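# Advance your game piece by the spinner's dot count

## Task

Check how many dots the spinner points to at the very start, then advance your own piece that many spaces forward along the board.

## Robot and tools

Setup: two arms over a table. left_arm carries a left hand and has its base near scene y = +0.36 m; right_arm carries a right hand, base near y = -0.26 m. Each hand has five fingers. A fixed camera, cam_high, looks down from a stand behind the arms. Each wrist carries a camera, cam_left_wrist and cam_right_wrist. All images are 672x504, and their calibration is supplied.

Frames: the scene frame has its origin at table-top height, halfway between the two nominal bases. +z is up, +x points out over the table, and +y points toward left_arm. Reported hand positions (end_effector_position, in metres, plus end_effector_quat_wxyz) are given in each arm's own base frame. Commanded offsets are measured along the axes of that arm's current Hand target.

Hand point: a point 0.05 m in front of the palm and 0.15 m out from the wrist face. Its +z runs along the straight fingers and +y points out of the palm. +x runs across the palm: away from the thumb on the right hand, toward the thumb on the left. Straight fingertips reach 6-7 cm beyond the point along +z and sit 6 cm behind it along -y. A wrist bracket on the little-finger side can collide with things.

Row format: 28 numbers, each in [-1, 1]. The first 14 are left_arm, the last 14 are right_arm. Always send all 28, even when only one arm moves. Each arm's 14 are, in order:
- dx, dy, dz, rx, ry, rz
- little, ring, middle, index, thumb_bend, thumb_turn
- force_limit, speed

Pose numbers: these six are an offset, not a pose. They count from the Hand target the arm had when the action (or move) began, and every row inside one action uses that same start. 1.0 equals 0.6 m of travel or 180 degrees of turn. rx, ry, rz together form a single rotation vector. Sending six zeros asks the arm to go back to its Hand target.

Finger numbers: these are absolute targets.
- little, ring, middle, index and thumb_bend: +1 is straight, -1 is curled.
- thumb_turn: +1 puts the thumb beside the palm; -1 puts it in front of the palm, facing the fingers.

Force and speed numbers:
- force_limit maps -1..+1 to roughly 0..10 N at the fingertip (0..15 N for the two thumb motors).
- speed rises from near zero at -1 to full at +0.48 and stays full up to +1.

There is no 'no change' value. To keep a hand as it is, repeat the last hand numbers you actually sent. If you have sent none yet, use hand_measured followed by hand_force_limit and hand_speed.

Tools:
- execute_actions: actions is a list of up to 15 actions. Each action holds 1-15 rows, one row per 1/30 s step; if fewer than 15 rows are given, the last row is repeated to fill the action. cameras is optional: a list of names, ["all"], or [] for none. By default you get images only when actions is empty, and an empty list returns the state plus all images.
- move: target is one 28-number row, or a list of up to 15 rows. Every row is an offset from the Hand targets at the moment the move starts, not from the previous row. speed is in m/s (0.002 to 4.3, default 0.25), given as one value or one per target; turning is capped at twice that value in rad/s. blend, in metres, rounds the corners at intermediate targets; 0 stops at each one. blocking=false returns after about 0.5 s while the move carries on. A move runs for at most 10 s. Hand numbers of the first target are sent at the start; those of later targets are sent on arrival, once everything is still. The result adds a move: line giving the outcome (done, off_target, moving, held, fault). limits=paced means the pose was clipped; limits=held means steps were withheld.
- wait: seconds, 0 to 10. The arms hold their last command.
- stop: brakes a running move to rest.
- zoom_image: camera (one of the three) and region [x0, y0, x1, y1] in pixels, at most 504 wide and high. Works only on the latest images.
- show_instructions: shows the reference pages.
- finished_scene: scene is this scene's number. It ends the scene and cannot be undone.

Reading results:
- Hand target is the last commanded pose after clipping; orientation is limited to within 40 degrees of the measured one. The hand often comes to rest 1-3 cm short of it (sometimes 5 cm), usually lower. That gap alone does not mean a contact; if it matters, send the missing distance as an offset.
- hand_measured, hand_stopped_by and hand_load_n each list six values, in motor order. hand_stopped_by can read moving, target, force, stalled or fault.
- hand_load_n is in N and positive when something pushes a finger open. If it falls to near 0, the grip has been lost.
- Joint torques include the arm's own weight.
- MOTOR HOT appears at 85 °C. At 100 °C the arm drops and stays stopped for 30-60 s.

Gripping: turn the thumb in front of the palm. The hand then holds objects about 0.035-0.065 m thick, or handles down to about 0.025 m. For a gentle grip, close at speed -0.94 or lower. To squeeze harder, raise force_limit and send a more-closed target. To release, send a target more open than hand_measured.

Avoid:
- Knocking or dropping the piece, the spinner, or anything else off the table.
- Releasing a piece while it is still moving.
- Fast moves into contact, or targets placed well past a contact point.
- Any contact between the two arms or hands.
- Paths that pass close to an arm's own base.
- Too much force on a finger.
- Long stretched-out holds that heat the motors.

Loose objects may occasionally get a small nudge from outside, so re-check their positions in the images.

Each tool is called after "Request:" in YAML: its name, and indented under it one key for each argument.

Reference images:

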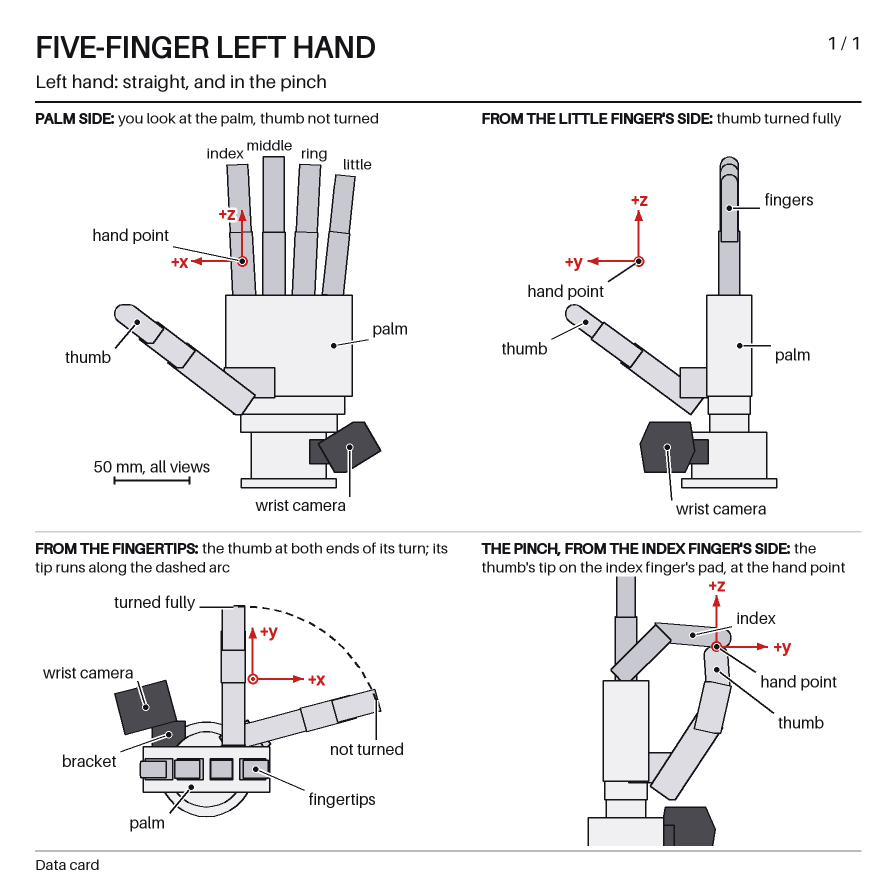

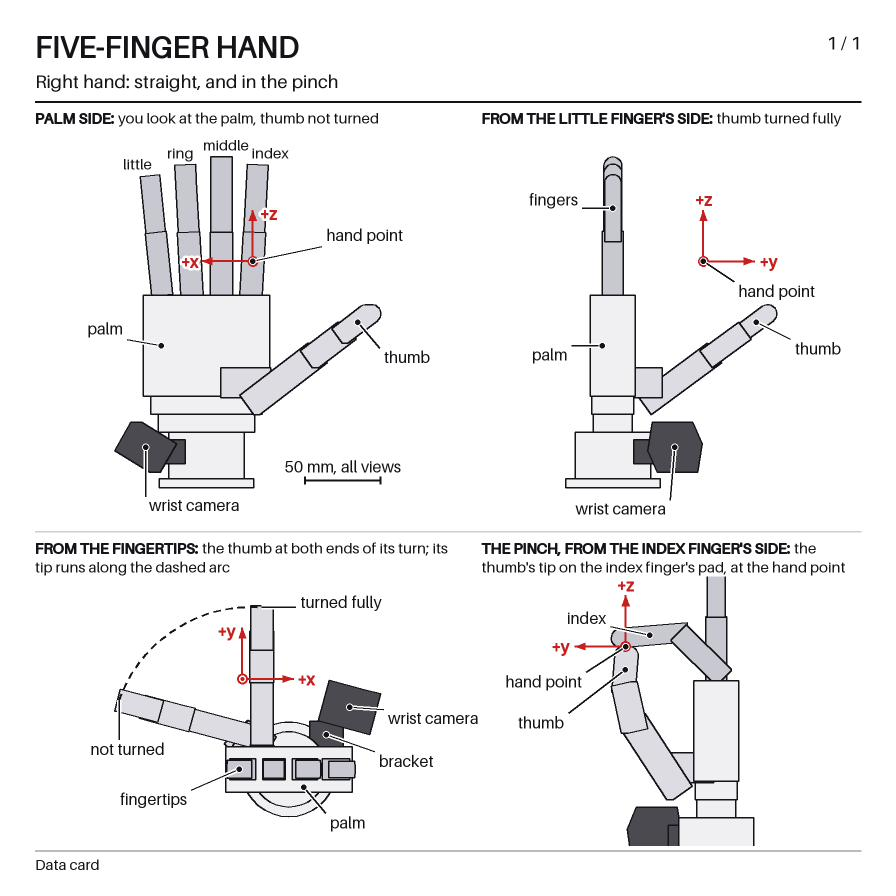

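## Session

Request:
execute_actions:
  actions: []

Scene clock: 0.00 s.
left_arm: end_effector_position=(+0.6334, +0.0922, +0.1241) hand_measured=(+1.000, +1.000, +1.000, +1.000, +1.000, +1.000) hand_load_n=(+0.0, +0.0, +0.0, +0.0, +0.0, +0.0) hand_stopped_by=(target, target, target, target, target, target) hand_force_limit=0.00 hand_speed=-0.80 end_effector_quat_wxyz=(+0.003, -0.605, +0.731, -0.315) | right_arm: end_effector_position=(+0.6609, +0.2254, +0.3172) hand_measured=(+1.000, +1.000, +1.000, +1.000, +1.000, +1.000) hand_load_n=(+0.0, +0.0, +0.0, +0.0, +0.0, +0.0) hand_stopped_by=(target, target, target, target, target, target) hand_force_limit=0.00 hand_speed=-0.80 end_effector_quat_wxyz=(-0.445, +0.656, -0.165, +0.587)
Joint positions: left_arm=[0.319 2.051 1.873 -1.122 0.588 0.424] | right_arm=[0.328 1.529 1.123 0.49 -0.074 -0.669]
Joint velocities: within noise
Joint torques (N m): no reading
Motor temperatures (°C): left_arm=[30 36 37 32 29 30] | right_arm=[34 38 30 28 27 28]
Heat: left arm: hottest elbow 37 °C; right arm: hottest shoulder 38 °C.
Hand target: left_arm +0.6395, +0.0943, +0.1257; +0.008, -0.604, +0.732, -0.317 | right_arm +0.6651, +0.2268, +0.3414; -0.452, +0.642, -0.160, +0.598

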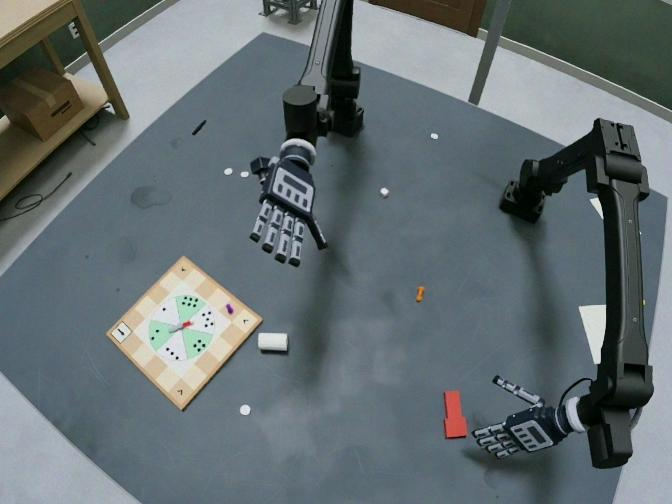

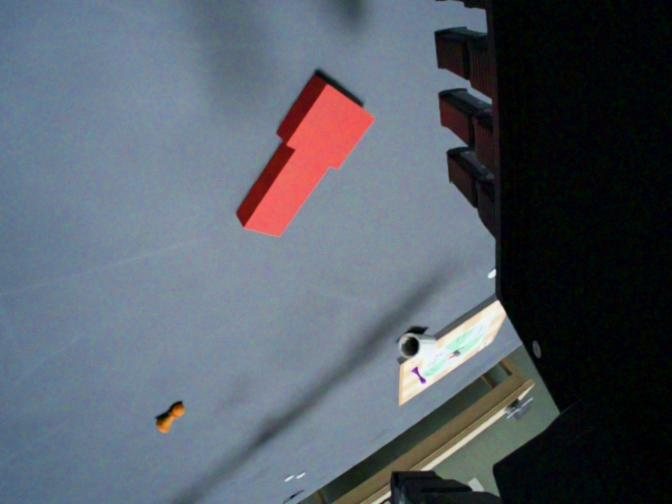

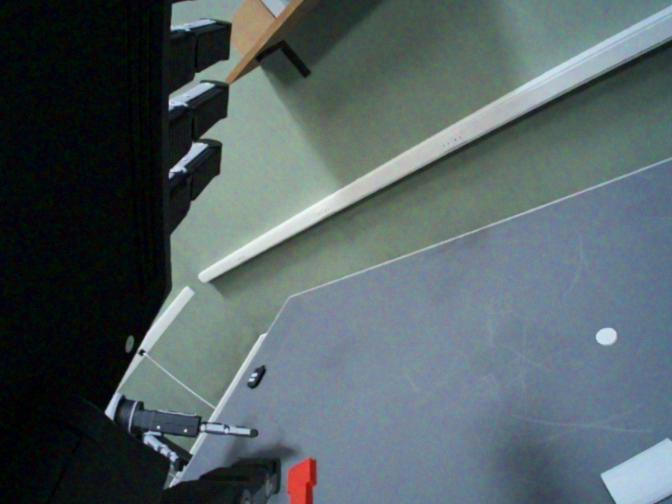

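Request:
zoom_image:
  camera: "cam_high"
  region: [90, 240, 290, 420]

Request:
zoom_image:
  camera: "cam_high"
  region: [130, 280, 240, 380]

Scaled by 2.520 from the camera's 672x504 image, which has a finer 960x720 frame.

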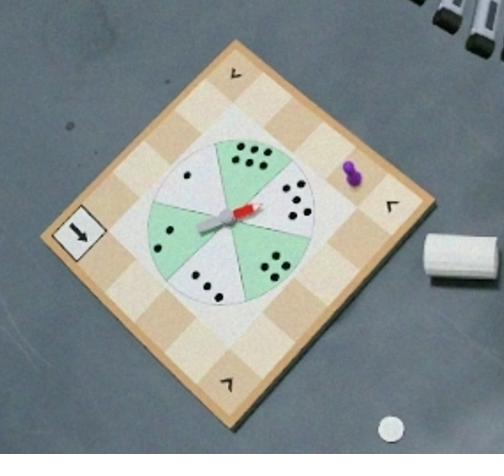

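Scaled by 4.582 from the camera's 672x504 image, which has a finer 960x720 frame.

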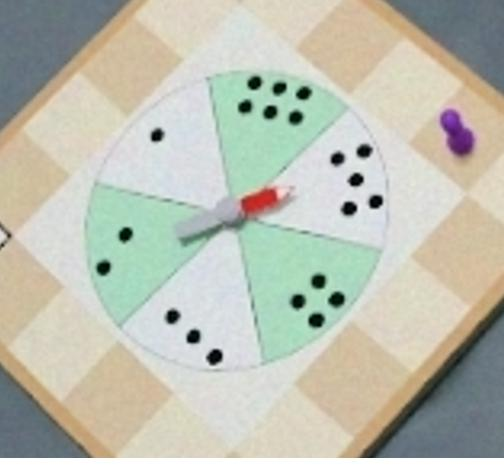

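Request:
zoom_image:
  camera: "cam_high"
  region: [160, 250, 220, 300]

Request:
zoom_image:
  camera: "cam_high"
  region: [215, 290, 275, 340]

Request:
zoom_image:
  camera: "cam_high"
  region: [150, 365, 210, 415]

Request:
zoom_image:
  camera: "cam_high"
  region: [95, 305, 155, 355]

Scaled by 8.400 from the camera's 672x504 image, which has a finer 960x720 frame.

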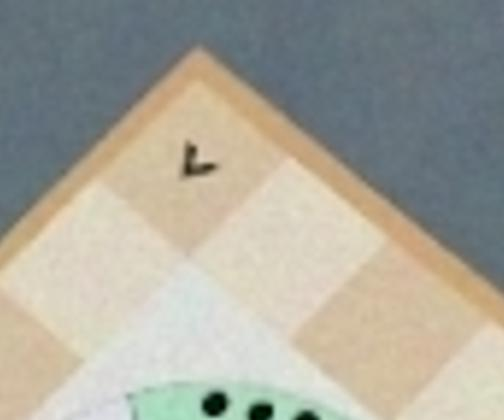

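Scaled by 8.400 from the camera's 672x504 image, which has a finer 960x720 frame.

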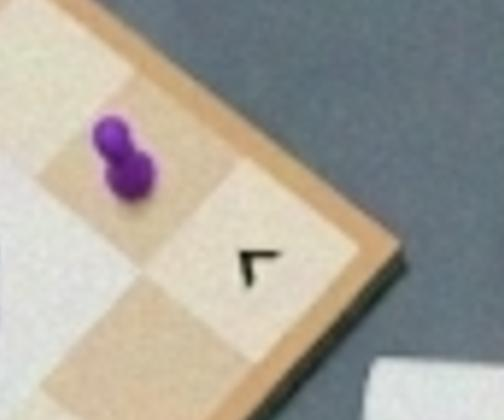

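Scaled by 8.400 from the camera's 672x504 image, which has a finer 960x720 frame.

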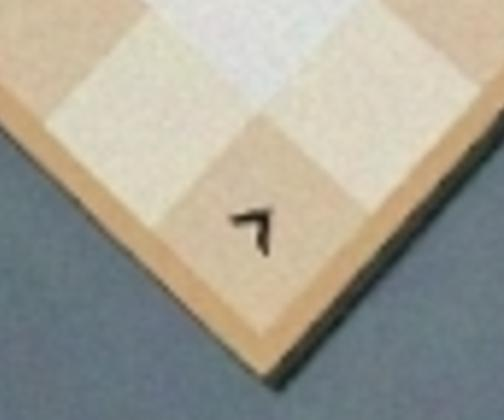

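Scaled by 8.400 from the camera's 672x504 image, which has a finer 960x720 frame.

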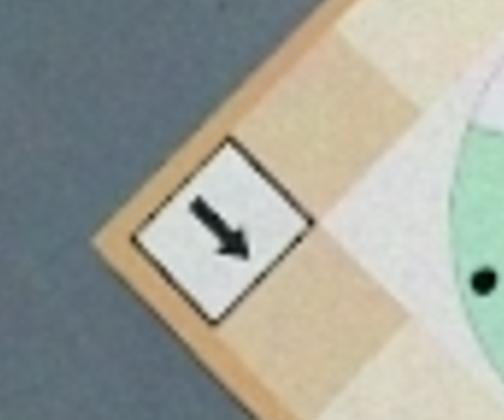

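Request:
zoom_image:
  camera: "cam_high"
  region: [400, 275, 440, 310]

Request:
zoom_image:
  camera: "cam_high"
  region: [210, 290, 250, 330]

Request:
zoom_image:
  camera: "cam_left_wrist"
  region: [380, 290, 530, 420]

Scaled by 12.600 from the camera's 672x504 image, which has a finer 960x720 frame.

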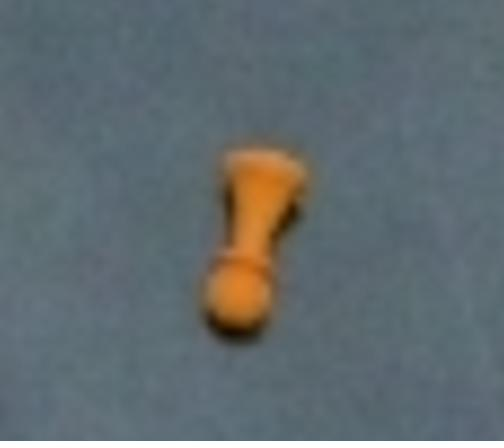

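Scaled by 12.600 from the camera's 672x504 image, which has a finer 960x720 frame.

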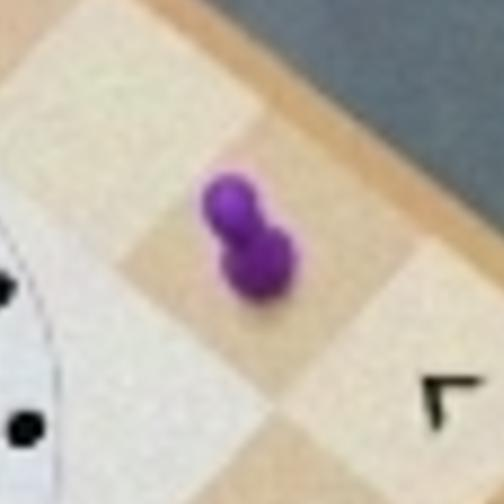

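Scaled by 3.360 from the camera's 672x504 image, which has a finer 960x720 frame.

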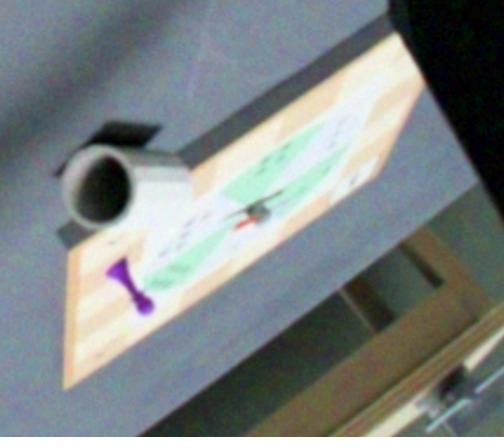

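Request:
move:
  target: [0,0,0,0,0,0, 1,1,1,1,1,1, 0,-0.8, -0.0207,0.4450,-0.0945,-0.1870,0.0734,0.2237, 1,1,0.35,0.35,0.3,-1,-0.4,0]
  cameras: ["all"]

Scene clock: 100.87 s.
left_arm: end_effector_position=(+0.6334, +0.0922, +0.1241) hand_measured=(+1.000, +1.000, +1.000, +1.000, +1.000, +1.000) hand_load_n=(+0.0, +0.0, +0.0, +0.0, -0.5, +0.0) hand_stopped_by=(target, target, target, target, target, target) hand_force_limit=0.00 hand_speed=-0.80 end_effector_quat_wxyz=(+0.003, -0.605, +0.731, -0.315) | right_arm: end_effector_position=(+0.6807, +0.0719, +0.0987) hand_measured=(+1.000, +1.000, +0.350, +0.350, +0.300, -1.000) hand_load_n=(+0.0, +0.0, +0.0, +0.0, +0.0, +0.0) hand_stopped_by=(target, target, target, target, target, target) hand_force_limit=-0.40 hand_speed=0.00 end_effector_quat_wxyz=(-0.394, +0.590, -0.582, +0.397)
Joint positions: left_arm=[0.319 2.051 1.873 -1.122 0.588 0.424] | right_arm=[0.08 1.749 1.084 0.279 0.071 0.018]
Joint torques (N m): left_arm=[-0.15 -23.12 10.86 0.08 0.32 0.12] | right_arm=[-1.26 -17.55 10.48 0.76 -0.02 0.14]
Motor temperatures (°C): left_arm=[30 47 44 32 29 30] | right_arm=[33 42 43 28 27 27]
Heat: left arm: hottest shoulder 47 °C; right arm: hottest elbow 43 °C.
Hand target: left_arm +0.6395, +0.0943, +0.1257; +0.008, -0.604, +0.732, -0.317 | right_arm +0.6999, +0.0700, +0.1202; -0.406, +0.579, -0.580, +0.406
Off the commanded pose: left_arm 0.007 m, 1 deg | right_arm 0.029 m, 2 deg.
move: off_target (right_arm)
camera_calibration:
cam_right_wrist: T_world_to_cam=[[-0.351104, -0.221686, -0.909715, 0.34709], [-0.579462, 0.814611, 0.0251333, 0.33024], [0.735492, 0.53597, -0.414472, -0.380929], [0, 0, 0, 1]] pos_world=[0.593396, 0.0120942, 0.149568]

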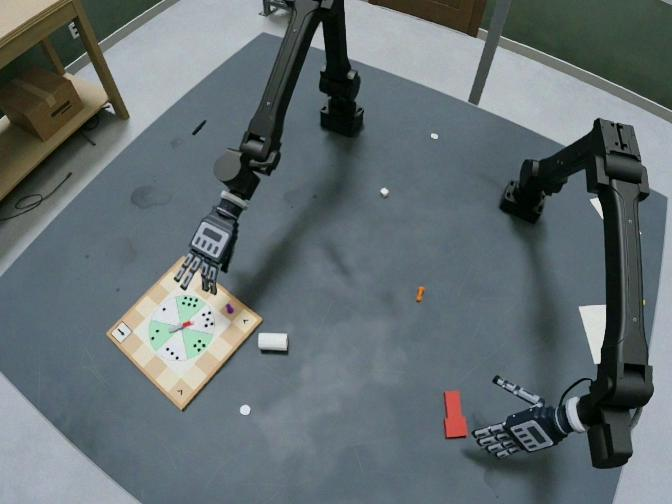

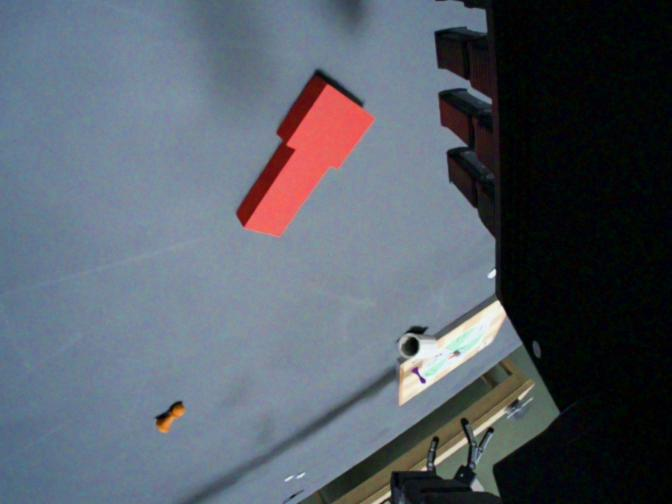

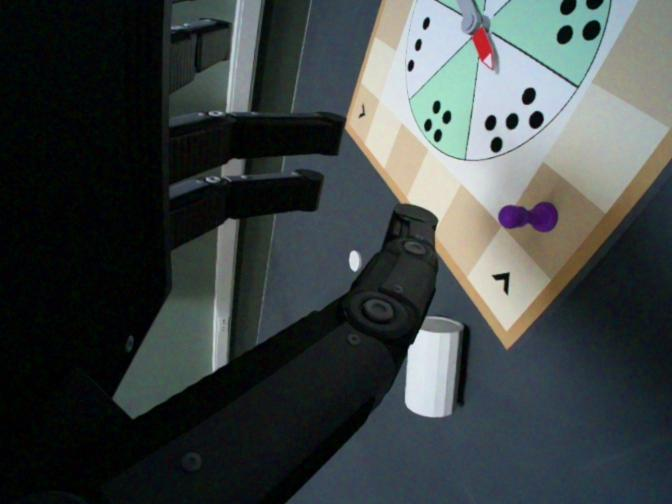

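Request:
zoom_image:
  camera: "cam_right_wrist"
  region: [400, 120, 672, 360]

Scaled by 1.853 from the camera's 672x504 image, which has a finer 960x720 frame.

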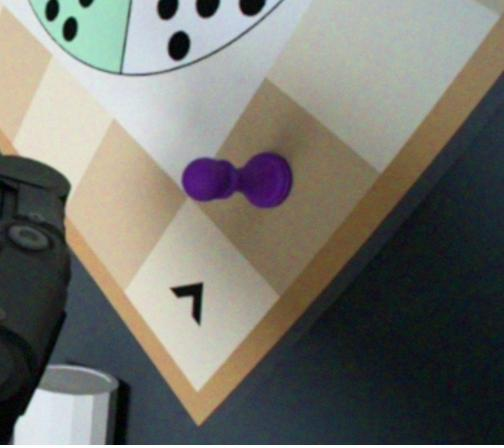

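Request:
move:
  target: [0,0,0,0,0,0, 1,1,1,1,1,1, 0,-0.8, -0.0267,0.0681,0.0763,0,0,0, 1,1,0.35,0.35,0.3,-1,-0.4,0]
  cameras: ["cam_high","cam_right_wrist"]
  speed: 0.15

Scene clock: 134.77 s.
left_arm: end_effector_position=(+0.6334, +0.0922, +0.1241) hand_measured=(+1.000, +1.000, +1.000, +1.000, +1.000, +1.000) hand_load_n=(+0.0, +0.0, +0.0, +0.0, +0.0, +0.0) hand_stopped_by=(target, target, target, target, target, target) hand_force_limit=0.00 hand_speed=-0.80 end_effector_quat_wxyz=(+0.003, -0.605, +0.731, -0.315) | right_arm: end_effector_position=(+0.7059, +0.0764, +0.0396) hand_measured=(+1.000, +1.000, +0.350, +0.350, +0.300, -1.000) hand_load_n=(+0.0, +0.0, +0.0, +0.0, +0.0, +0.0) hand_stopped_by=(target, target, target, target, target, target) hand_force_limit=-0.40 hand_speed=0.00 end_effector_quat_wxyz=(-0.382, +0.592, -0.592, +0.391)
Joint positions: left_arm=[0.319 2.051 1.873 -1.122 0.588 0.424] | right_arm=[0.088 1.903 1.142 0.346 0.09 0.028]
Joint torques (N m): left_arm=[0.09 -23.06 10.88 0.06 0.32 0.11] | right_arm=[0.21 -19.37 9.7 1.85 0.13 0.14]
Heat: left arm: hottest shoulder 48 °C; right arm: hottest elbow 47 °C.
Hand target: left_arm +0.6395, +0.0943, +0.1257; +0.008, -0.604, +0.732, -0.317 | right_arm +0.7290, +0.0860, +0.0662; -0.406, +0.579, -0.580, +0.406
Off the commanded pose: left_arm 0.007 m, 1 deg | right_arm 0.036 m, 4 deg.
move: off_target (right_arm)
camera_calibration:
cam_right_wrist: T_world_to_cam=[[-0.379907, -0.217817, -0.899014, 0.322785], [-0.567637, 0.822275, 0.0406487, 0.333075], [0.730383, 0.525757, -0.436029, -0.4211], [0, 0, 0, 1]] pos_world=[0.619258, 0.0178251, 0.093038]
Images, in order (width x height): cam_high 672x504, cam_right_wrist 672x504.

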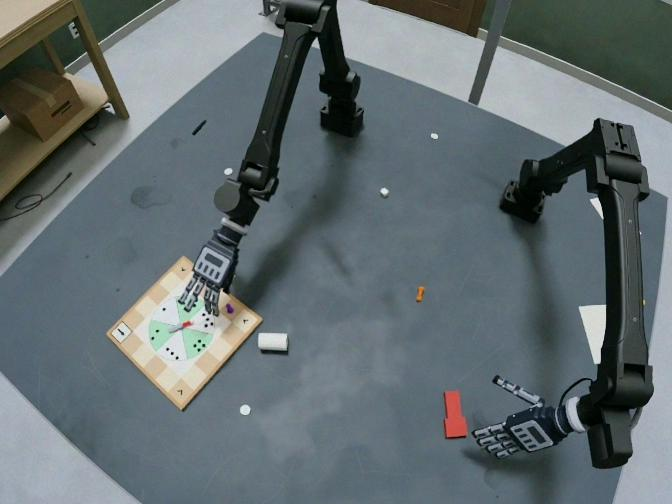

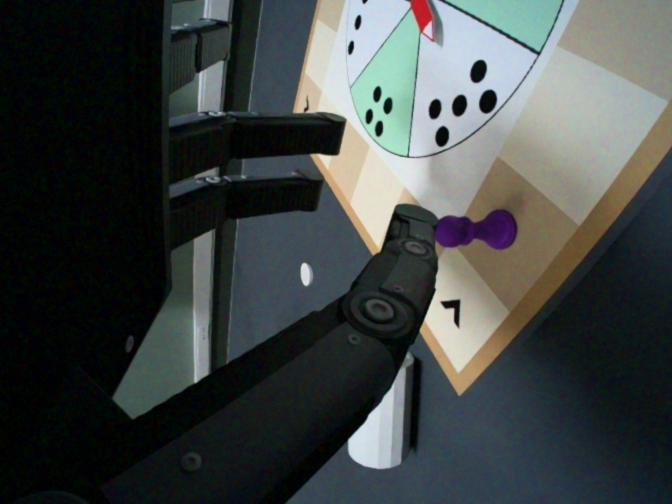

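Request:
move:
  target: [0,0,0,0,0,0, 1,1,1,1,1,1, 0,-0.8, -0.0208,0.0375,0.019,0.022,0,0, 1,1,0.35,0.35,0.3,-1,-0.4,0]
  cameras: ["cam_right_wrist"]
  speed: 0.1

Scene clock: 150.00 s.
left_arm: end_effector_position=(+0.6334, +0.0922, +0.1241) hand_measured=(+1.000, +1.000, +1.000, +1.000, +1.000, +1.000) hand_load_n=(+0.0, +0.0, +0.0, +0.0, +0.0, +0.0) hand_stopped_by=(target, target, target, target, target, target) hand_force_limit=0.00 hand_speed=-0.80 end_effector_quat_wxyz=(+0.003, -0.605, +0.731, -0.315) | right_arm: end_effector_position=(+0.7239, +0.0911, +0.0332) hand_measured=(+1.000, +1.000, +0.350, +0.350, +0.300, -1.000) hand_load_n=(+0.0, +0.0, +0.0, -0.5, +0.5, +0.0) hand_stopped_by=(target, target, target, target, target, target) hand_force_limit=-0.40 hand_speed=0.00 end_effector_quat_wxyz=(-0.413, +0.571, -0.571, +0.420)
Joint positions: left_arm=[0.319 2.051 1.873 -1.122 0.588 0.424] | right_arm=[0.112 1.968 1.142 0.514 0.115 0.028]
Joint torques (N m): left_arm=[-0.09 -23.06 10.88 0.03 0.32 0.11] | right_arm=[-0.03 -19.43 7.27 1.95 0.12 0.13]
Heat: left arm: hottest shoulder 48 °C; right arm: hottest elbow 46 °C.
Hand target: left_arm +0.6395, +0.0943, +0.1257; +0.008, -0.604, +0.732, -0.317 | right_arm +0.7320, +0.0984, +0.0413; -0.425, +0.564, -0.565, +0.425
Off the commanded pose: left_arm 0.007 m, 1 deg | right_arm 0.014 m, 2 deg.
move: off_target (right_arm)
camera_calibration:
cam_right_wrist: T_world_to_cam=[[-0.284428, -0.215993, -0.934049, 0.258924], [-0.56999, 0.821488, -0.0163961, 0.335111], [0.770852, 0.527735, -0.356768, -0.476923], [0, 0, 0, 1]] pos_world=[0.632292, 0.0323252, 0.0771906]
Images, in order (width x height): cam_right_wrist 672x504.

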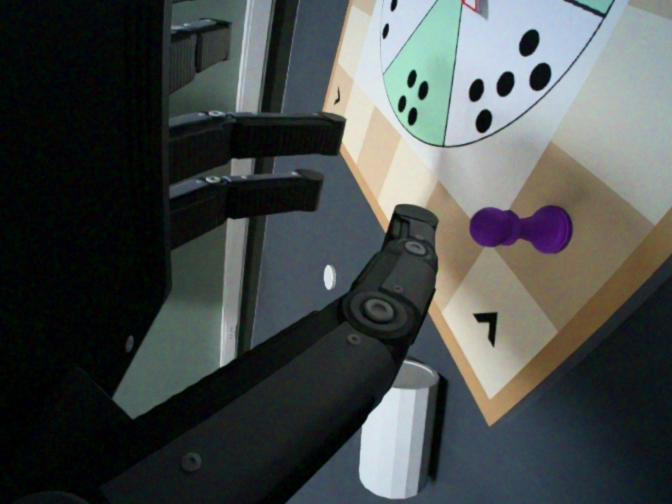

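Request:
move:
  target: [0,0,0,0,0,0, 1,1,1,1,1,1, 0,-0.8, 0.0067,0.0402,-0.0128,0,0,0, 1,1,0.35,0.35,0.3,-1,-0.4,0]
  cameras: ["cam_right_wrist"]
  speed: 0.1

Scene clock: 160.27 s.
left_arm: end_effector_position=(+0.6334, +0.0922, +0.1241) hand_measured=(+1.000, +1.000, +1.000, +1.000, +1.000, +1.000) hand_load_n=(+0.0, +0.0, +0.0, +0.0, +0.0, +0.0) hand_stopped_by=(target, target, target, target, target, target) hand_force_limit=0.00 hand_speed=-0.80 end_effector_quat_wxyz=(+0.003, -0.605, +0.731, -0.315) | right_arm: end_effector_position=(+0.7152, +0.0902, +0.0203) hand_measured=(+1.000, +1.000, +0.350, +0.350, +0.300, -1.000) hand_load_n=(+0.0, +0.0, +0.0, +0.0, +0.0, +0.0) hand_stopped_by=(target, target, target, target, target, target) hand_force_limit=-0.40 hand_speed=0.00 end_effector_quat_wxyz=(-0.418, +0.568, -0.568, +0.424)
Joint positions: left_arm=[0.319 2.051 1.873 -1.122 0.588 0.424] | right_arm=[0.112 1.982 1.103 0.583 0.114 0.028]
Joint torques (N m): left_arm=[-0.15 -23.12 10.85 0.03 0.32 0.11] | right_arm=[-0.38 -18.84 6.11 1.98 -0.03 0.12]
Heat: left arm: hottest shoulder 49 °C; right arm: hottest elbow 45 °C.
Hand target: left_arm +0.6395, +0.0943, +0.1257; +0.008, -0.604, +0.732, -0.317 | right_arm +0.7178, +0.0944, +0.0199; -0.425, +0.564, -0.565, +0.425
Off the commanded pose: left_arm 0.007 m, 1 deg | right_arm 0.005 m, 1 deg.
move: done
camera_calibration:
cam_right_wrist: T_world_to_cam=[[-0.270196, -0.214483, -0.938611, 0.233937], [-0.570016, 0.821295, -0.0235852, 0.330961], [0.775935, 0.528651, -0.34417, -0.478328], [0, 0, 0, 1]] pos_world=[0.623014, 0.0312267, 0.0627554]
Images, in order (width x height): cam_right_wrist 672x504.

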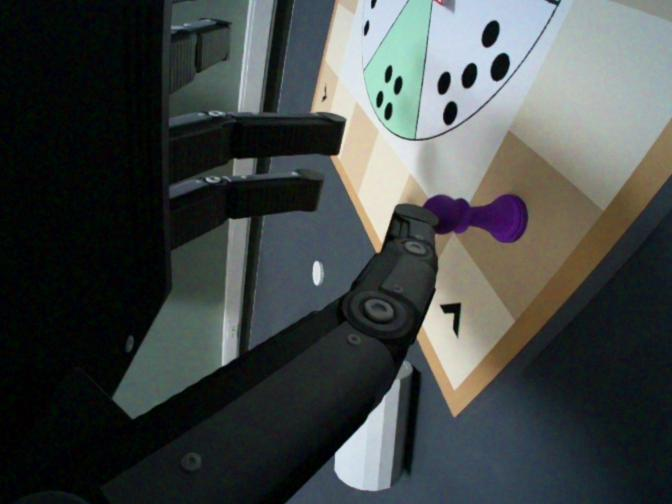

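Request:
move:
  target: [0,0,0,0,0,0, 1,1,1,1,1,1, 0,-0.8, 0.005,0.0483,0.007,0,0,0, 1,1,0.35,0.35,0.3,-1,-0.4,0]
  cameras: ["cam_right_wrist"]
  speed: 0.06

Scene clock: 170.10 s.
left_arm: end_effector_position=(+0.6334, +0.0922, +0.1241) hand_measured=(+1.000, +1.000, +1.000, +1.000, +1.000, +1.000) hand_load_n=(+0.0, +0.0, +0.0, +0.0, -0.5, +0.0) hand_stopped_by=(target, target, target, target, target, target) hand_force_limit=0.00 hand_speed=-0.80 end_effector_quat_wxyz=(+0.003, -0.605, +0.731, -0.315) | right_arm: end_effector_position=(+0.7106, +0.0905, -0.0102) hand_measured=(+1.000, +1.000, +0.350, +0.350, +0.300, -1.000) hand_load_n=(+0.0, +0.0, +0.0, +0.0, +0.0, +0.0) hand_stopped_by=(target, target, target, target, target, target) hand_force_limit=-0.40 hand_speed=0.00 end_effector_quat_wxyz=(-0.419, +0.569, -0.568, +0.422)
Joint positions: left_arm=[0.319 2.051 1.873 -1.122 0.588 0.424] | right_arm=[0.112 2.04 1.087 0.654 0.11 0.028]
Joint torques (N m): left_arm=[-0.38 -23.06 10.89 0.02 0.32 0.11] | right_arm=[-0.73 -19.19 5.78 1.96 -0.03 0.11]
Heat: left arm: hottest shoulder 49 °C; right arm: hottest shoulder 44 °C.
Hand target: left_arm +0.6395, +0.0943, +0.1257; +0.008, -0.604, +0.732, -0.317 | right_arm +0.7140, +0.0915, -0.0089; -0.425, +0.564, -0.565, +0.425
Off the commanded pose: left_arm 0.007 m, 1 deg | right_arm 0.004 m, 1 deg.
move: done
camera_calibration:
cam_right_wrist: T_world_to_cam=[[-0.27154, -0.214609, -0.938195, 0.205159], [-0.573363, 0.819022, -0.0214013, 0.329872], [0.772995, 0.532115, -0.345446, -0.483659], [0, 0, 0, 1]] pos_world=[0.618711, 0.031219, 0.0324605]
Images, in order (width x height): cam_right_wrist 672x504.

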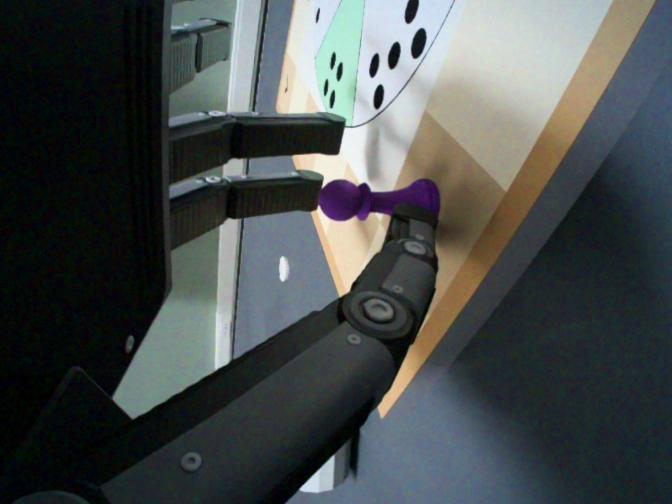

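Request:
move:
  target:
    - [0,0,0,0,0,0, 1,1,1,1,1,1, 0,-0.8, 0.0033,-0.008,-0.0023,0,0,0, 1,1,0.35,0.35,0.3,-1,-0.4,0]
    - [0,0,0,0,0,0, 1,1,1,1,1,1, 0,-0.8, 0.0033,-0.008,-0.0023,0,0,0, 1,1,0.12,0.12,0.03,-1,-0.5,-0.85]
  cameras: ["cam_right_wrist"]
  speed: 0.05

Scene clock: 185.13 s.
left_arm: end_effector_position=(+0.6334, +0.0922, +0.1241) hand_measured=(+1.000, +1.000, +1.000, +1.000, +1.000, +1.000) hand_load_n=(+0.0, +0.0, +0.0, +0.0, +0.0, +0.0) hand_stopped_by=(target, target, target, target, target, target) hand_force_limit=0.00 hand_speed=-0.80 end_effector_quat_wxyz=(+0.003, -0.605, +0.731, -0.315) | right_arm: end_effector_position=(+0.7105, +0.0912, -0.0102) hand_measured=(+1.000, +1.000, +0.120, +0.120, +0.030, -1.000) hand_load_n=(+0.0, +0.0, +0.0, +0.0, +0.0, +0.0) hand_stopped_by=(target, target, target, target, target, target) hand_force_limit=-0.50 hand_speed=-0.85 end_effector_quat_wxyz=(-0.420, +0.570, -0.567, +0.421)
Joint positions: left_arm=[0.319 2.051 1.873 -1.122 0.588 0.424] | right_arm=[0.112 2.04 1.087 0.654 0.107 0.028]
Joint torques (N m): left_arm=[-0.21 -22.95 10.86 0.05 0.32 0.11] | right_arm=[-1.03 -20.19 5.67 1.61 -0.03 0.1]
Heat: left arm: hottest shoulder 49 °C; right arm: hottest shoulder 43 °C.
Hand target: left_arm +0.6395, +0.0943, +0.1257; +0.008, -0.604, +0.732, -0.317 | right_arm +0.7139, +0.0894, -0.0039; -0.425, +0.564, -0.565, +0.425
Off the commanded pose: left_arm 0.007 m, 1 deg | right_arm 0.007 m, 1 deg.
move: done
camera_calibration:
cam_right_wrist: T_world_to_cam=[[-0.271005, -0.214577, -0.938357, 0.204923], [-0.576001, 0.817191, -0.0205153, 0.33135], [0.771219, 0.534935, -0.34506, -0.482896], [0, 0, 0, 1]] pos_world=[0.618812, 0.031513, 0.0324606]
Images, in order (width x height): cam_right_wrist 672x504.

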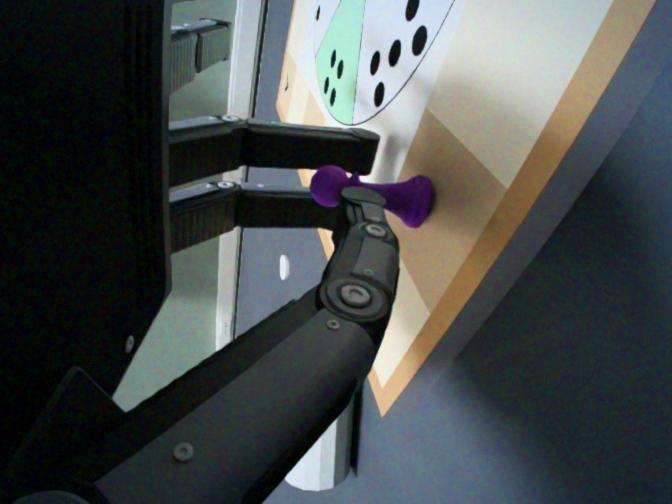

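Request:
move:
  target:
    - [0,0,0,0,0,0, 1,1,1,1,1,1, 0,-0.8, 0,0,0,0,0,0, 1,1,0.35,0.35,0.3,-1,-0.5,-0.7]
    - [0,0,0,0,0,0, 1,1,1,1,1,1, 0,-0.8, 0.005,-0.0096,-0.0028,0,0,0, 1,1,0.352,0.352,0.302,-1,-0.5,-0.85]
  cameras: ["cam_right_wrist"]
  speed: 0.05

Scene clock: 196.10 s.
left_arm: end_effector_position=(+0.6334, +0.0922, +0.1241) hand_measured=(+1.000, +1.000, +1.000, +1.000, +1.000, +1.000) hand_load_n=(+0.0, +0.0, +0.0, +0.0, +0.0, +0.0) hand_stopped_by=(target, target, target, target, target, target) hand_force_limit=0.00 hand_speed=-0.80 end_effector_quat_wxyz=(+0.003, -0.605, +0.731, -0.315) | right_arm: end_effector_position=(+0.7103, +0.0922, -0.0102) hand_measured=(+1.000, +1.000, +0.352, +0.352, +0.302, -1.000) hand_load_n=(+0.0, +0.0, +0.0, +0.0, +0.0, +0.0) hand_stopped_by=(target, target, target, target, target, target) hand_force_limit=-0.50 hand_speed=-0.85 end_effector_quat_wxyz=(-0.421, +0.571, -0.566, +0.420)
Joint positions: left_arm=[0.319 2.051 1.873 -1.122 0.588 0.424] | right_arm=[0.112 2.04 1.087 0.654 0.102 0.028]
Joint torques (N m): left_arm=[-0.21 -23 10.91 0.06 0.32 0.1] | right_arm=[-1.55 -21.25 5.64 1.13 -0.03 0.09]
Heat: left arm: hottest shoulder 49 °C; right arm: hottest shoulder 42 °C.
Hand target: left_arm +0.6395, +0.0943, +0.1257; +0.008, -0.604, +0.732, -0.317 | right_arm +0.7139, +0.0864, +0.0021; -0.425, +0.564, -0.565, +0.425
Off the commanded pose: left_arm 0.007 m, 1 deg | right_arm 0.014 m, 1 deg.
move: off_target (right_arm); target 2's new numbers were sent with right_arm's hand 0.014 m and 1 deg from that target
camera_calibration:
cam_right_wrist: T_world_to_cam=[[-0.270107, -0.21446, -0.938642, 0.204412], [-0.579903, 0.814459, -0.0192112, 0.333465], [0.768605, 0.539132, -0.344357, -0.481811], [0, 0, 0, 1]] pos_world=[0.618913, 0.0320043, 0.0323605]
Images, in order (width x height): cam_right_wrist 672x504.

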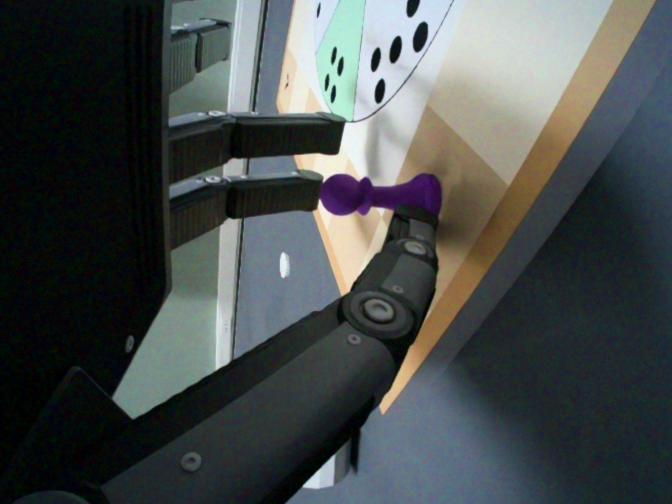

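Request:
move:
  target: [0,0,0,0,0,0, 1,1,1,1,1,1, 0,-0.8, 0,-0.0096,-0.0028,0,0,0, 1,1,0.352,0.352,0.302,-1,-0.5,-0.85]
  speed: 0.05

Scene clock: 199.63 s.
left_arm: end_effector_position=(+0.6334, +0.0922, +0.1241) hand_measured=(+1.000, +1.000, +1.000, +1.000, +1.000, +1.000) hand_load_n=(+0.0, +0.0, +0.0, +0.0, +0.0, +0.0) hand_stopped_by=(target, target, target, target, target, target) hand_force_limit=0.00 hand_speed=-0.80 end_effector_quat_wxyz=(+0.003, -0.605, +0.731, -0.315) | right_arm: end_effector_position=(+0.7097, +0.0921, -0.0113) hand_measured=(+1.000, +1.000, +0.352, +0.352, +0.302, -1.000) hand_load_n=(+0.0, +0.0, +0.0, +0.0, +0.0, +0.0) hand_stopped_by=(target, target, target, target, target, target) hand_force_limit=-0.50 hand_speed=-0.85 end_effector_quat_wxyz=(-0.420, +0.572, -0.567, +0.419)
Joint positions: left_arm=[0.319 2.051 1.873 -1.122 0.588 0.424] | right_arm=[0.112 2.04 1.087 0.65 0.102 0.028]
Joint torques (N m): left_arm=[-0.21 -23.06 10.86 0.03 0.32 0.11] | right_arm=[-1.44 -22.24 5.65 0.81 -0.03 0.09]
Heat: left arm: hottest shoulder 49 °C; right arm: hottest shoulder 42 °C.
Hand target: left_arm +0.6395, +0.0943, +0.1257; +0.008, -0.604, +0.732, -0.317 | right_arm +0.7139, +0.0864, +0.0081; -0.425, +0.564, -0.565, +0.425
Off the commanded pose: left_arm 0.007 m, 1 deg | right_arm 0.021 m, 1 deg.
move: off_target (right_arm)

Request:
move:
  target: [0,0,0,0,0,0, 1,1,1,1,1,1, 0,-0.8, 0,-0.0128,-0.0037,0,0,0, 1,1,0.352,0.352,0.302,-1,-0.5,-0.85]
  speed: 0.05

Scene clock: 202.43 s.
left_arm: end_effector_position=(+0.6334, +0.0922, +0.1241) hand_measured=(+1.000, +1.000, +1.000, +1.000, +1.000, +1.000) hand_load_n=(+0.5, +0.0, +0.0, +0.0, +0.0, +0.0) hand_stopped_by=(target, target, target, target, target, target) hand_force_limit=0.00 hand_speed=-0.80 end_effector_quat_wxyz=(+0.003, -0.605, +0.731, -0.315) | right_arm: end_effector_position=(+0.7098, +0.0921, -0.0023) hand_measured=(+1.000, +1.000, +0.352, +0.352, +0.302, -1.000) hand_load_n=(+0.0, +0.0, +0.0, +0.0, +0.0, +0.0) hand_stopped_by=(target, target, target, target, target, target) hand_force_limit=-0.50 hand_speed=-0.85 end_effector_quat_wxyz=(-0.420, +0.572, -0.567, +0.419)
Joint positions: left_arm=[0.319 2.051 1.873 -1.122 0.588 0.424] | right_arm=[0.112 2.021 1.087 0.632 0.102 0.028]
Joint torques (N m): left_arm=[-0.32 -22.89 10.85 0.05 0.32 0.11] | right_arm=[-1.44 -22.12 5.83 0.91 -0.03 0.1]
Heat: left arm: hottest shoulder 49 °C; right arm: hottest shoulder 42 °C.
Hand target: left_arm +0.6395, +0.0943, +0.1257; +0.008, -0.604, +0.732, -0.317 | right_arm +0.7139, +0.0864, +0.0161; -0.425, +0.564, -0.565, +0.425
Off the commanded pose: left_arm 0.007 m, 1 deg | right_arm 0.020 m, 1 deg.
move: off_target (right_arm)

Request:
move:
  target: [0,0,0,0,0,0, 1,1,1,1,1,1, 0,-0.8, 0.0083,0,0,0,0,0, 1,1,0.352,0.352,0.302,-1,-0.5,-0.85]
  speed: 0.05
  cameras: ["cam_right_wrist"]

Scene clock: 207.57 s.
left_arm: end_effector_position=(+0.6334, +0.0922, +0.1241) hand_measured=(+1.000, +1.000, +1.000, +1.000, +1.000, +1.000) hand_load_n=(+0.0, +0.0, -0.5, +0.0, +0.0, +0.0) hand_stopped_by=(target, target, target, target, target, target) hand_force_limit=0.00 hand_speed=-0.80 end_effector_quat_wxyz=(+0.003, -0.605, +0.731, -0.315) | right_arm: end_effector_position=(+0.7101, +0.0889, -0.0024) hand_measured=(+1.000, +1.000, +0.352, +0.352, +0.302, -1.000) hand_load_n=(+0.0, +0.0, -0.5, +0.0, +0.0, -0.5) hand_stopped_by=(target, target, target, target, target, target) hand_force_limit=-0.50 hand_speed=-0.85 end_effector_quat_wxyz=(-0.421, +0.572, -0.567, +0.418)
Joint positions: left_arm=[0.319 2.051 1.873 -1.122 0.588 0.424] | right_arm=[0.105 2.021 1.087 0.631 0.093 0.028]
Joint torques (N m): left_arm=[-0.15 -23.06 10.91 0.05 0.32 0.11] | right_arm=[-1.38 -22.12 5.71 0.88 -0.04 0.07]
Heat: left arm: hottest shoulder 49 °C; right arm: hottest shoulder 42 °C.
Hand target: left_arm +0.6395, +0.0943, +0.1257; +0.008, -0.604, +0.732, -0.317 | right_arm +0.7139, +0.0817, +0.0161; -0.425, +0.564, -0.565, +0.425
Off the commanded pose: left_arm 0.007 m, 1 deg | right_arm 0.020 m, 1 deg.
move: off_target (right_arm)
camera_calibration:
cam_right_wrist: T_world_to_cam=[[-0.273622, -0.212851, -0.93799, 0.21328], [-0.581159, 0.81365, -0.0151046, 0.337101], [0.76641, 0.540989, -0.346333, -0.475777], [0, 0, 0, 1]] pos_world=[0.618908, 0.028504, 0.0403692]
Images, in order (width x height): cam_right_wrist 672x504.

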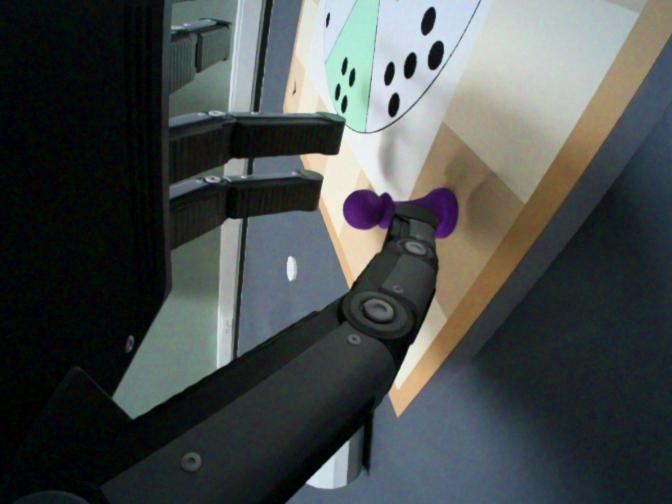

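Request:
move:
  target: [0,0,0,0,0,0, 1,1,1,1,1,1, 0,-0.8, 0,0,0,0,0,0, 1,1,0.05,0.05,0.1,-1,-0.5,-0.75]
  speed: 0.05
  cameras: ["cam_right_wrist"]

Scene clock: 213.07 s.
left_arm: end_effector_position=(+0.6334, +0.0922, +0.1241) hand_measured=(+1.000, +1.000, +1.000, +1.000, +1.000, +1.000) hand_load_n=(+0.0, +0.0, +0.0, +0.0, +0.0, +0.0) hand_stopped_by=(target, target, target, target, target, target) hand_force_limit=0.00 hand_speed=-0.80 end_effector_quat_wxyz=(+0.003, -0.605, +0.731, -0.315) | right_arm: end_effector_position=(+0.7101, +0.0887, -0.0024) hand_measured=(+1.000, +1.000, +0.050, +0.050, +0.100, -1.000) hand_load_n=(+0.0, +0.0, +0.0, +0.0, +0.0, +0.0) hand_stopped_by=(target, target, target, target, target, target) hand_force_limit=-0.50 hand_speed=-0.75 end_effector_quat_wxyz=(-0.421, +0.572, -0.567, +0.418)
Joint positions: left_arm=[0.319 2.051 1.873 -1.122 0.588 0.424] | right_arm=[0.105 2.021 1.087 0.631 0.093 0.028]
Joint torques (N m): left_arm=[-0.26 -23.12 10.91 0.05 0.31 0.12] | right_arm=[-1.61 -22.07 5.7 0.88 -0.02 0.06]
Heat: left arm: hottest shoulder 49 °C; right arm: hottest shoulder 43 °C.
Hand target: left_arm +0.6395, +0.0943, +0.1257; +0.008, -0.604, +0.732, -0.317 | right_arm +0.7139, +0.0814, +0.0161; -0.425, +0.564, -0.565, +0.425
Off the commanded pose: left_arm 0.007 m, 1 deg | right_arm 0.020 m, 1 deg.
move: off_target (right_arm)
camera_calibration:
cam_right_wrist: T_world_to_cam=[[-0.273713, -0.212737, -0.937989, 0.213318], [-0.580842, 0.813877, -0.0150936, 0.337118], [0.766619, 0.540692, -0.346335, -0.475866], [0, 0, 0, 1]] pos_world=[0.619008, 0.0283049, 0.0403692]
Images, in order (width x height): cam_right_wrist 672x504.

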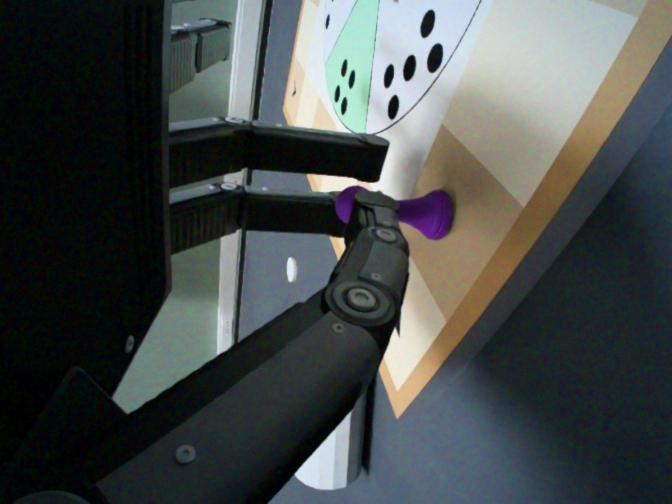

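Request:
move:
  target: [0,0,0,0,0,0, 1,1,1,1,1,1, 0,-0.8, 0,0,0,0,0,0, 1,1,-0.4,-0.4,0.1,-1,-0.6,-0.9]
  speed: 0.05
  cameras: ["cam_right_wrist"]

Scene clock: 228.27 s.
left_arm: end_effector_position=(+0.6334, +0.0922, +0.1241) hand_measured=(+1.000, +1.000, +1.000, +1.000, +1.000, +1.000) hand_load_n=(+0.0, +0.0, +0.0, +0.0, +0.0, +0.0) hand_stopped_by=(target, target, target, target, target, target) hand_force_limit=0.00 hand_speed=-0.80 end_effector_quat_wxyz=(+0.003, -0.605, +0.731, -0.315) | right_arm: end_effector_position=(+0.7101, +0.0887, -0.0024) hand_measured=(+1.000, +1.000, -0.078, -0.154, +0.100, -1.000) hand_load_n=(+0.0, +0.0, +4.0, +2.0, +2.5, -1.0) hand_stopped_by=(target, target, force, force, target, target) hand_force_limit=-0.60 hand_speed=-0.90 end_effector_quat_wxyz=(-0.421, +0.572, -0.567, +0.418)
Joint positions: left_arm=[0.319 2.051 1.873 -1.122 0.588 0.424] | right_arm=[0.105 2.021 1.087 0.631 0.093 0.028]
Joint torques (N m): left_arm=[-0.26 -23.12 10.91 0.05 0.31 0.11] | right_arm=[-1.55 -22.07 5.68 0.88 -0.03 0.06]
Motor temperatures (°C): left_arm=[29 49 46 31 29 29] | right_arm=[33 43 38 28 26 27]
Heat: left arm: hottest shoulder 49 °C; right arm: hottest shoulder 43 °C.
Hand target: left_arm +0.6395, +0.0943, +0.1257; +0.008, -0.604, +0.732, -0.317 | right_arm +0.7139, +0.0814, +0.0161; -0.425, +0.564, -0.565, +0.425
Off the commanded pose: left_arm 0.007 m, 1 deg | right_arm 0.020 m, 1 deg.
move: off_target (right_arm)
camera_calibration:
cam_right_wrist: T_world_to_cam=[[-0.273713, -0.212737, -0.937989, 0.213318], [-0.580842, 0.813877, -0.0150936, 0.337118], [0.766619, 0.540692, -0.346335, -0.475866], [0, 0, 0, 1]] pos_world=[0.619008, 0.0283049, 0.0403692]
Images, in order (width x height): cam_right_wrist 672x504.

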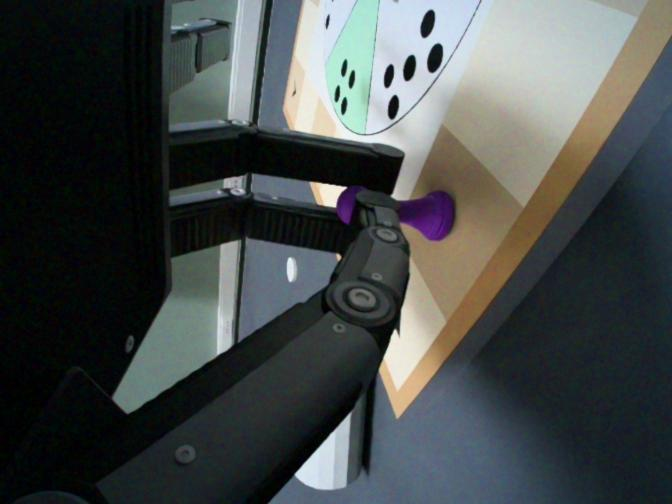

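Request:
move:
  target:
    - [0,0,0,0,0,0, 1,1,1,1,1,1, 0,-0.8, 0,-0.0641,-0.0183,0,0,0, 1,1,-0.4,-0.4,0.1,-1,-0.6,-0.9]
    - [0,0,0,0,0,0, 1,1,1,1,1,1, 0,-0.8, 0.318,-0.0735,0.0147,0,0,0, 1,1,-0.4,-0.4,0.1,-1,-0.6,-0.9]
  speed: [0.08,0.12]
  blend: 0.01
  cameras: ["cam_high","cam_right_wrist"]

Scene clock: 240.77 s.
left_arm: end_effector_position=(+0.6334, +0.0922, +0.1241) hand_measured=(+1.000, +1.000, +1.000, +1.000, +1.000, +1.000) hand_load_n=(+0.0, +0.0, +0.0, +0.0, +0.0, +0.0) hand_stopped_by=(target, target, target, target, target, target) hand_force_limit=0.00 hand_speed=-0.80 end_effector_quat_wxyz=(+0.003, -0.605, +0.731, -0.315) | right_arm: end_effector_position=(+0.7181, -0.1025, +0.0445) hand_measured=(+1.000, +1.000, -0.078, -0.154, +0.100, -1.000) hand_load_n=(+0.0, +0.0, +4.0, +2.0, +2.5, -1.0) hand_stopped_by=(target, target, force, force, target, target) hand_force_limit=-0.60 hand_speed=-0.90 end_effector_quat_wxyz=(-0.422, +0.566, -0.573, +0.415)
Joint positions: left_arm=[0.319 2.051 1.873 -1.122 0.588 0.424] | right_arm=[-0.239 1.961 1.166 0.483 -0.23 -0.059]
Joint torques (N m): left_arm=[-0.15 -23.06 10.86 0.06 0.32 0.11] | right_arm=[-1.03 -19.08 9.55 0.8 -0.12 0]
Heat: left arm: hottest shoulder 49 °C; right arm: hottest shoulder 44 °C.
Hand target: left_arm +0.6395, +0.0943, +0.1257; +0.008, -0.604, +0.732, -0.317 | right_arm +0.7344, -0.1093, +0.0560; -0.425, +0.564, -0.565, +0.425
Off the commanded pose: left_arm 0.007 m, 1 deg | right_arm 0.021 m, 2 deg.
move: off_target (right_arm)
camera_calibration:
cam_right_wrist: T_world_to_cam=[[-0.277579, -0.197142, -0.940258, 0.22333], [-0.57329, 0.819348, -0.0025465, 0.492659], [0.770901, 0.538334, -0.340453, -0.365902], [0, 0, 0, 1]] pos_world=[0.626502, -0.162654, 0.0866702]
Images, in order (width x height): cam_high 672x504, cam_right_wrist 672x504.

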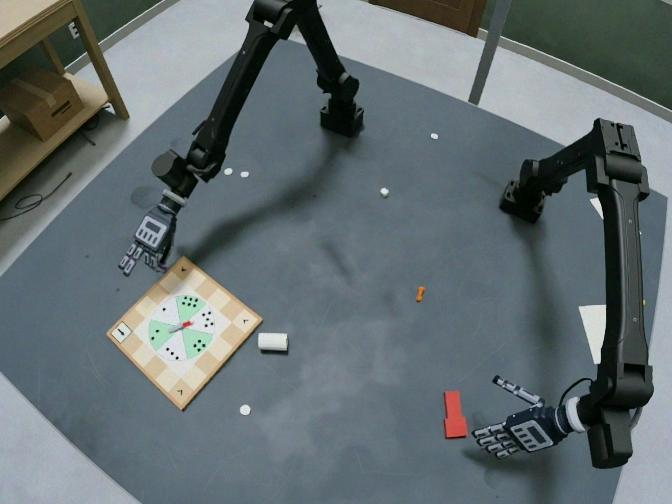

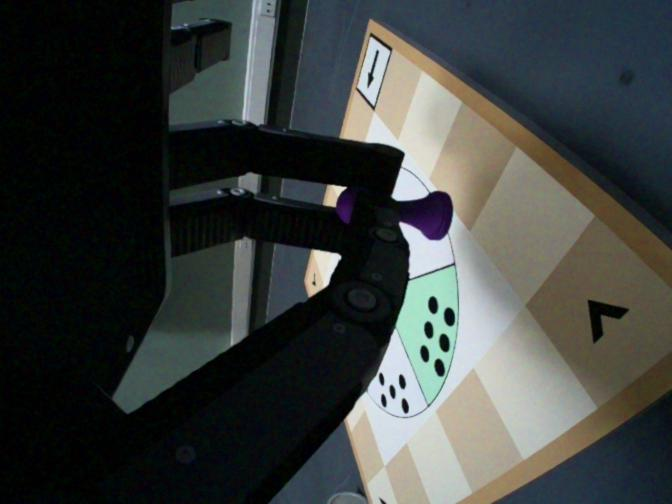

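Request:
zoom_image:
  camera: "cam_right_wrist"
  region: [400, 80, 672, 352]

Scaled by 1.853 from the camera's 672x504 image, which has a finer 960x720 frame.

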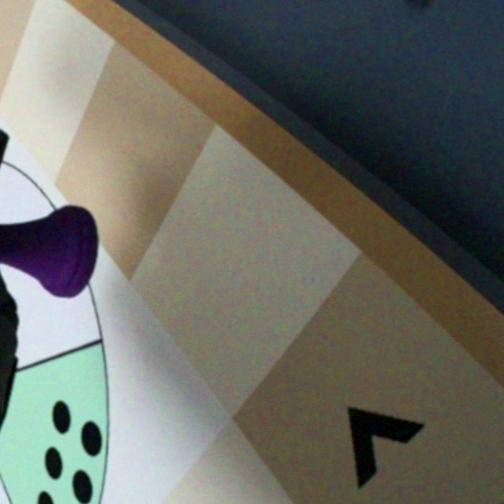

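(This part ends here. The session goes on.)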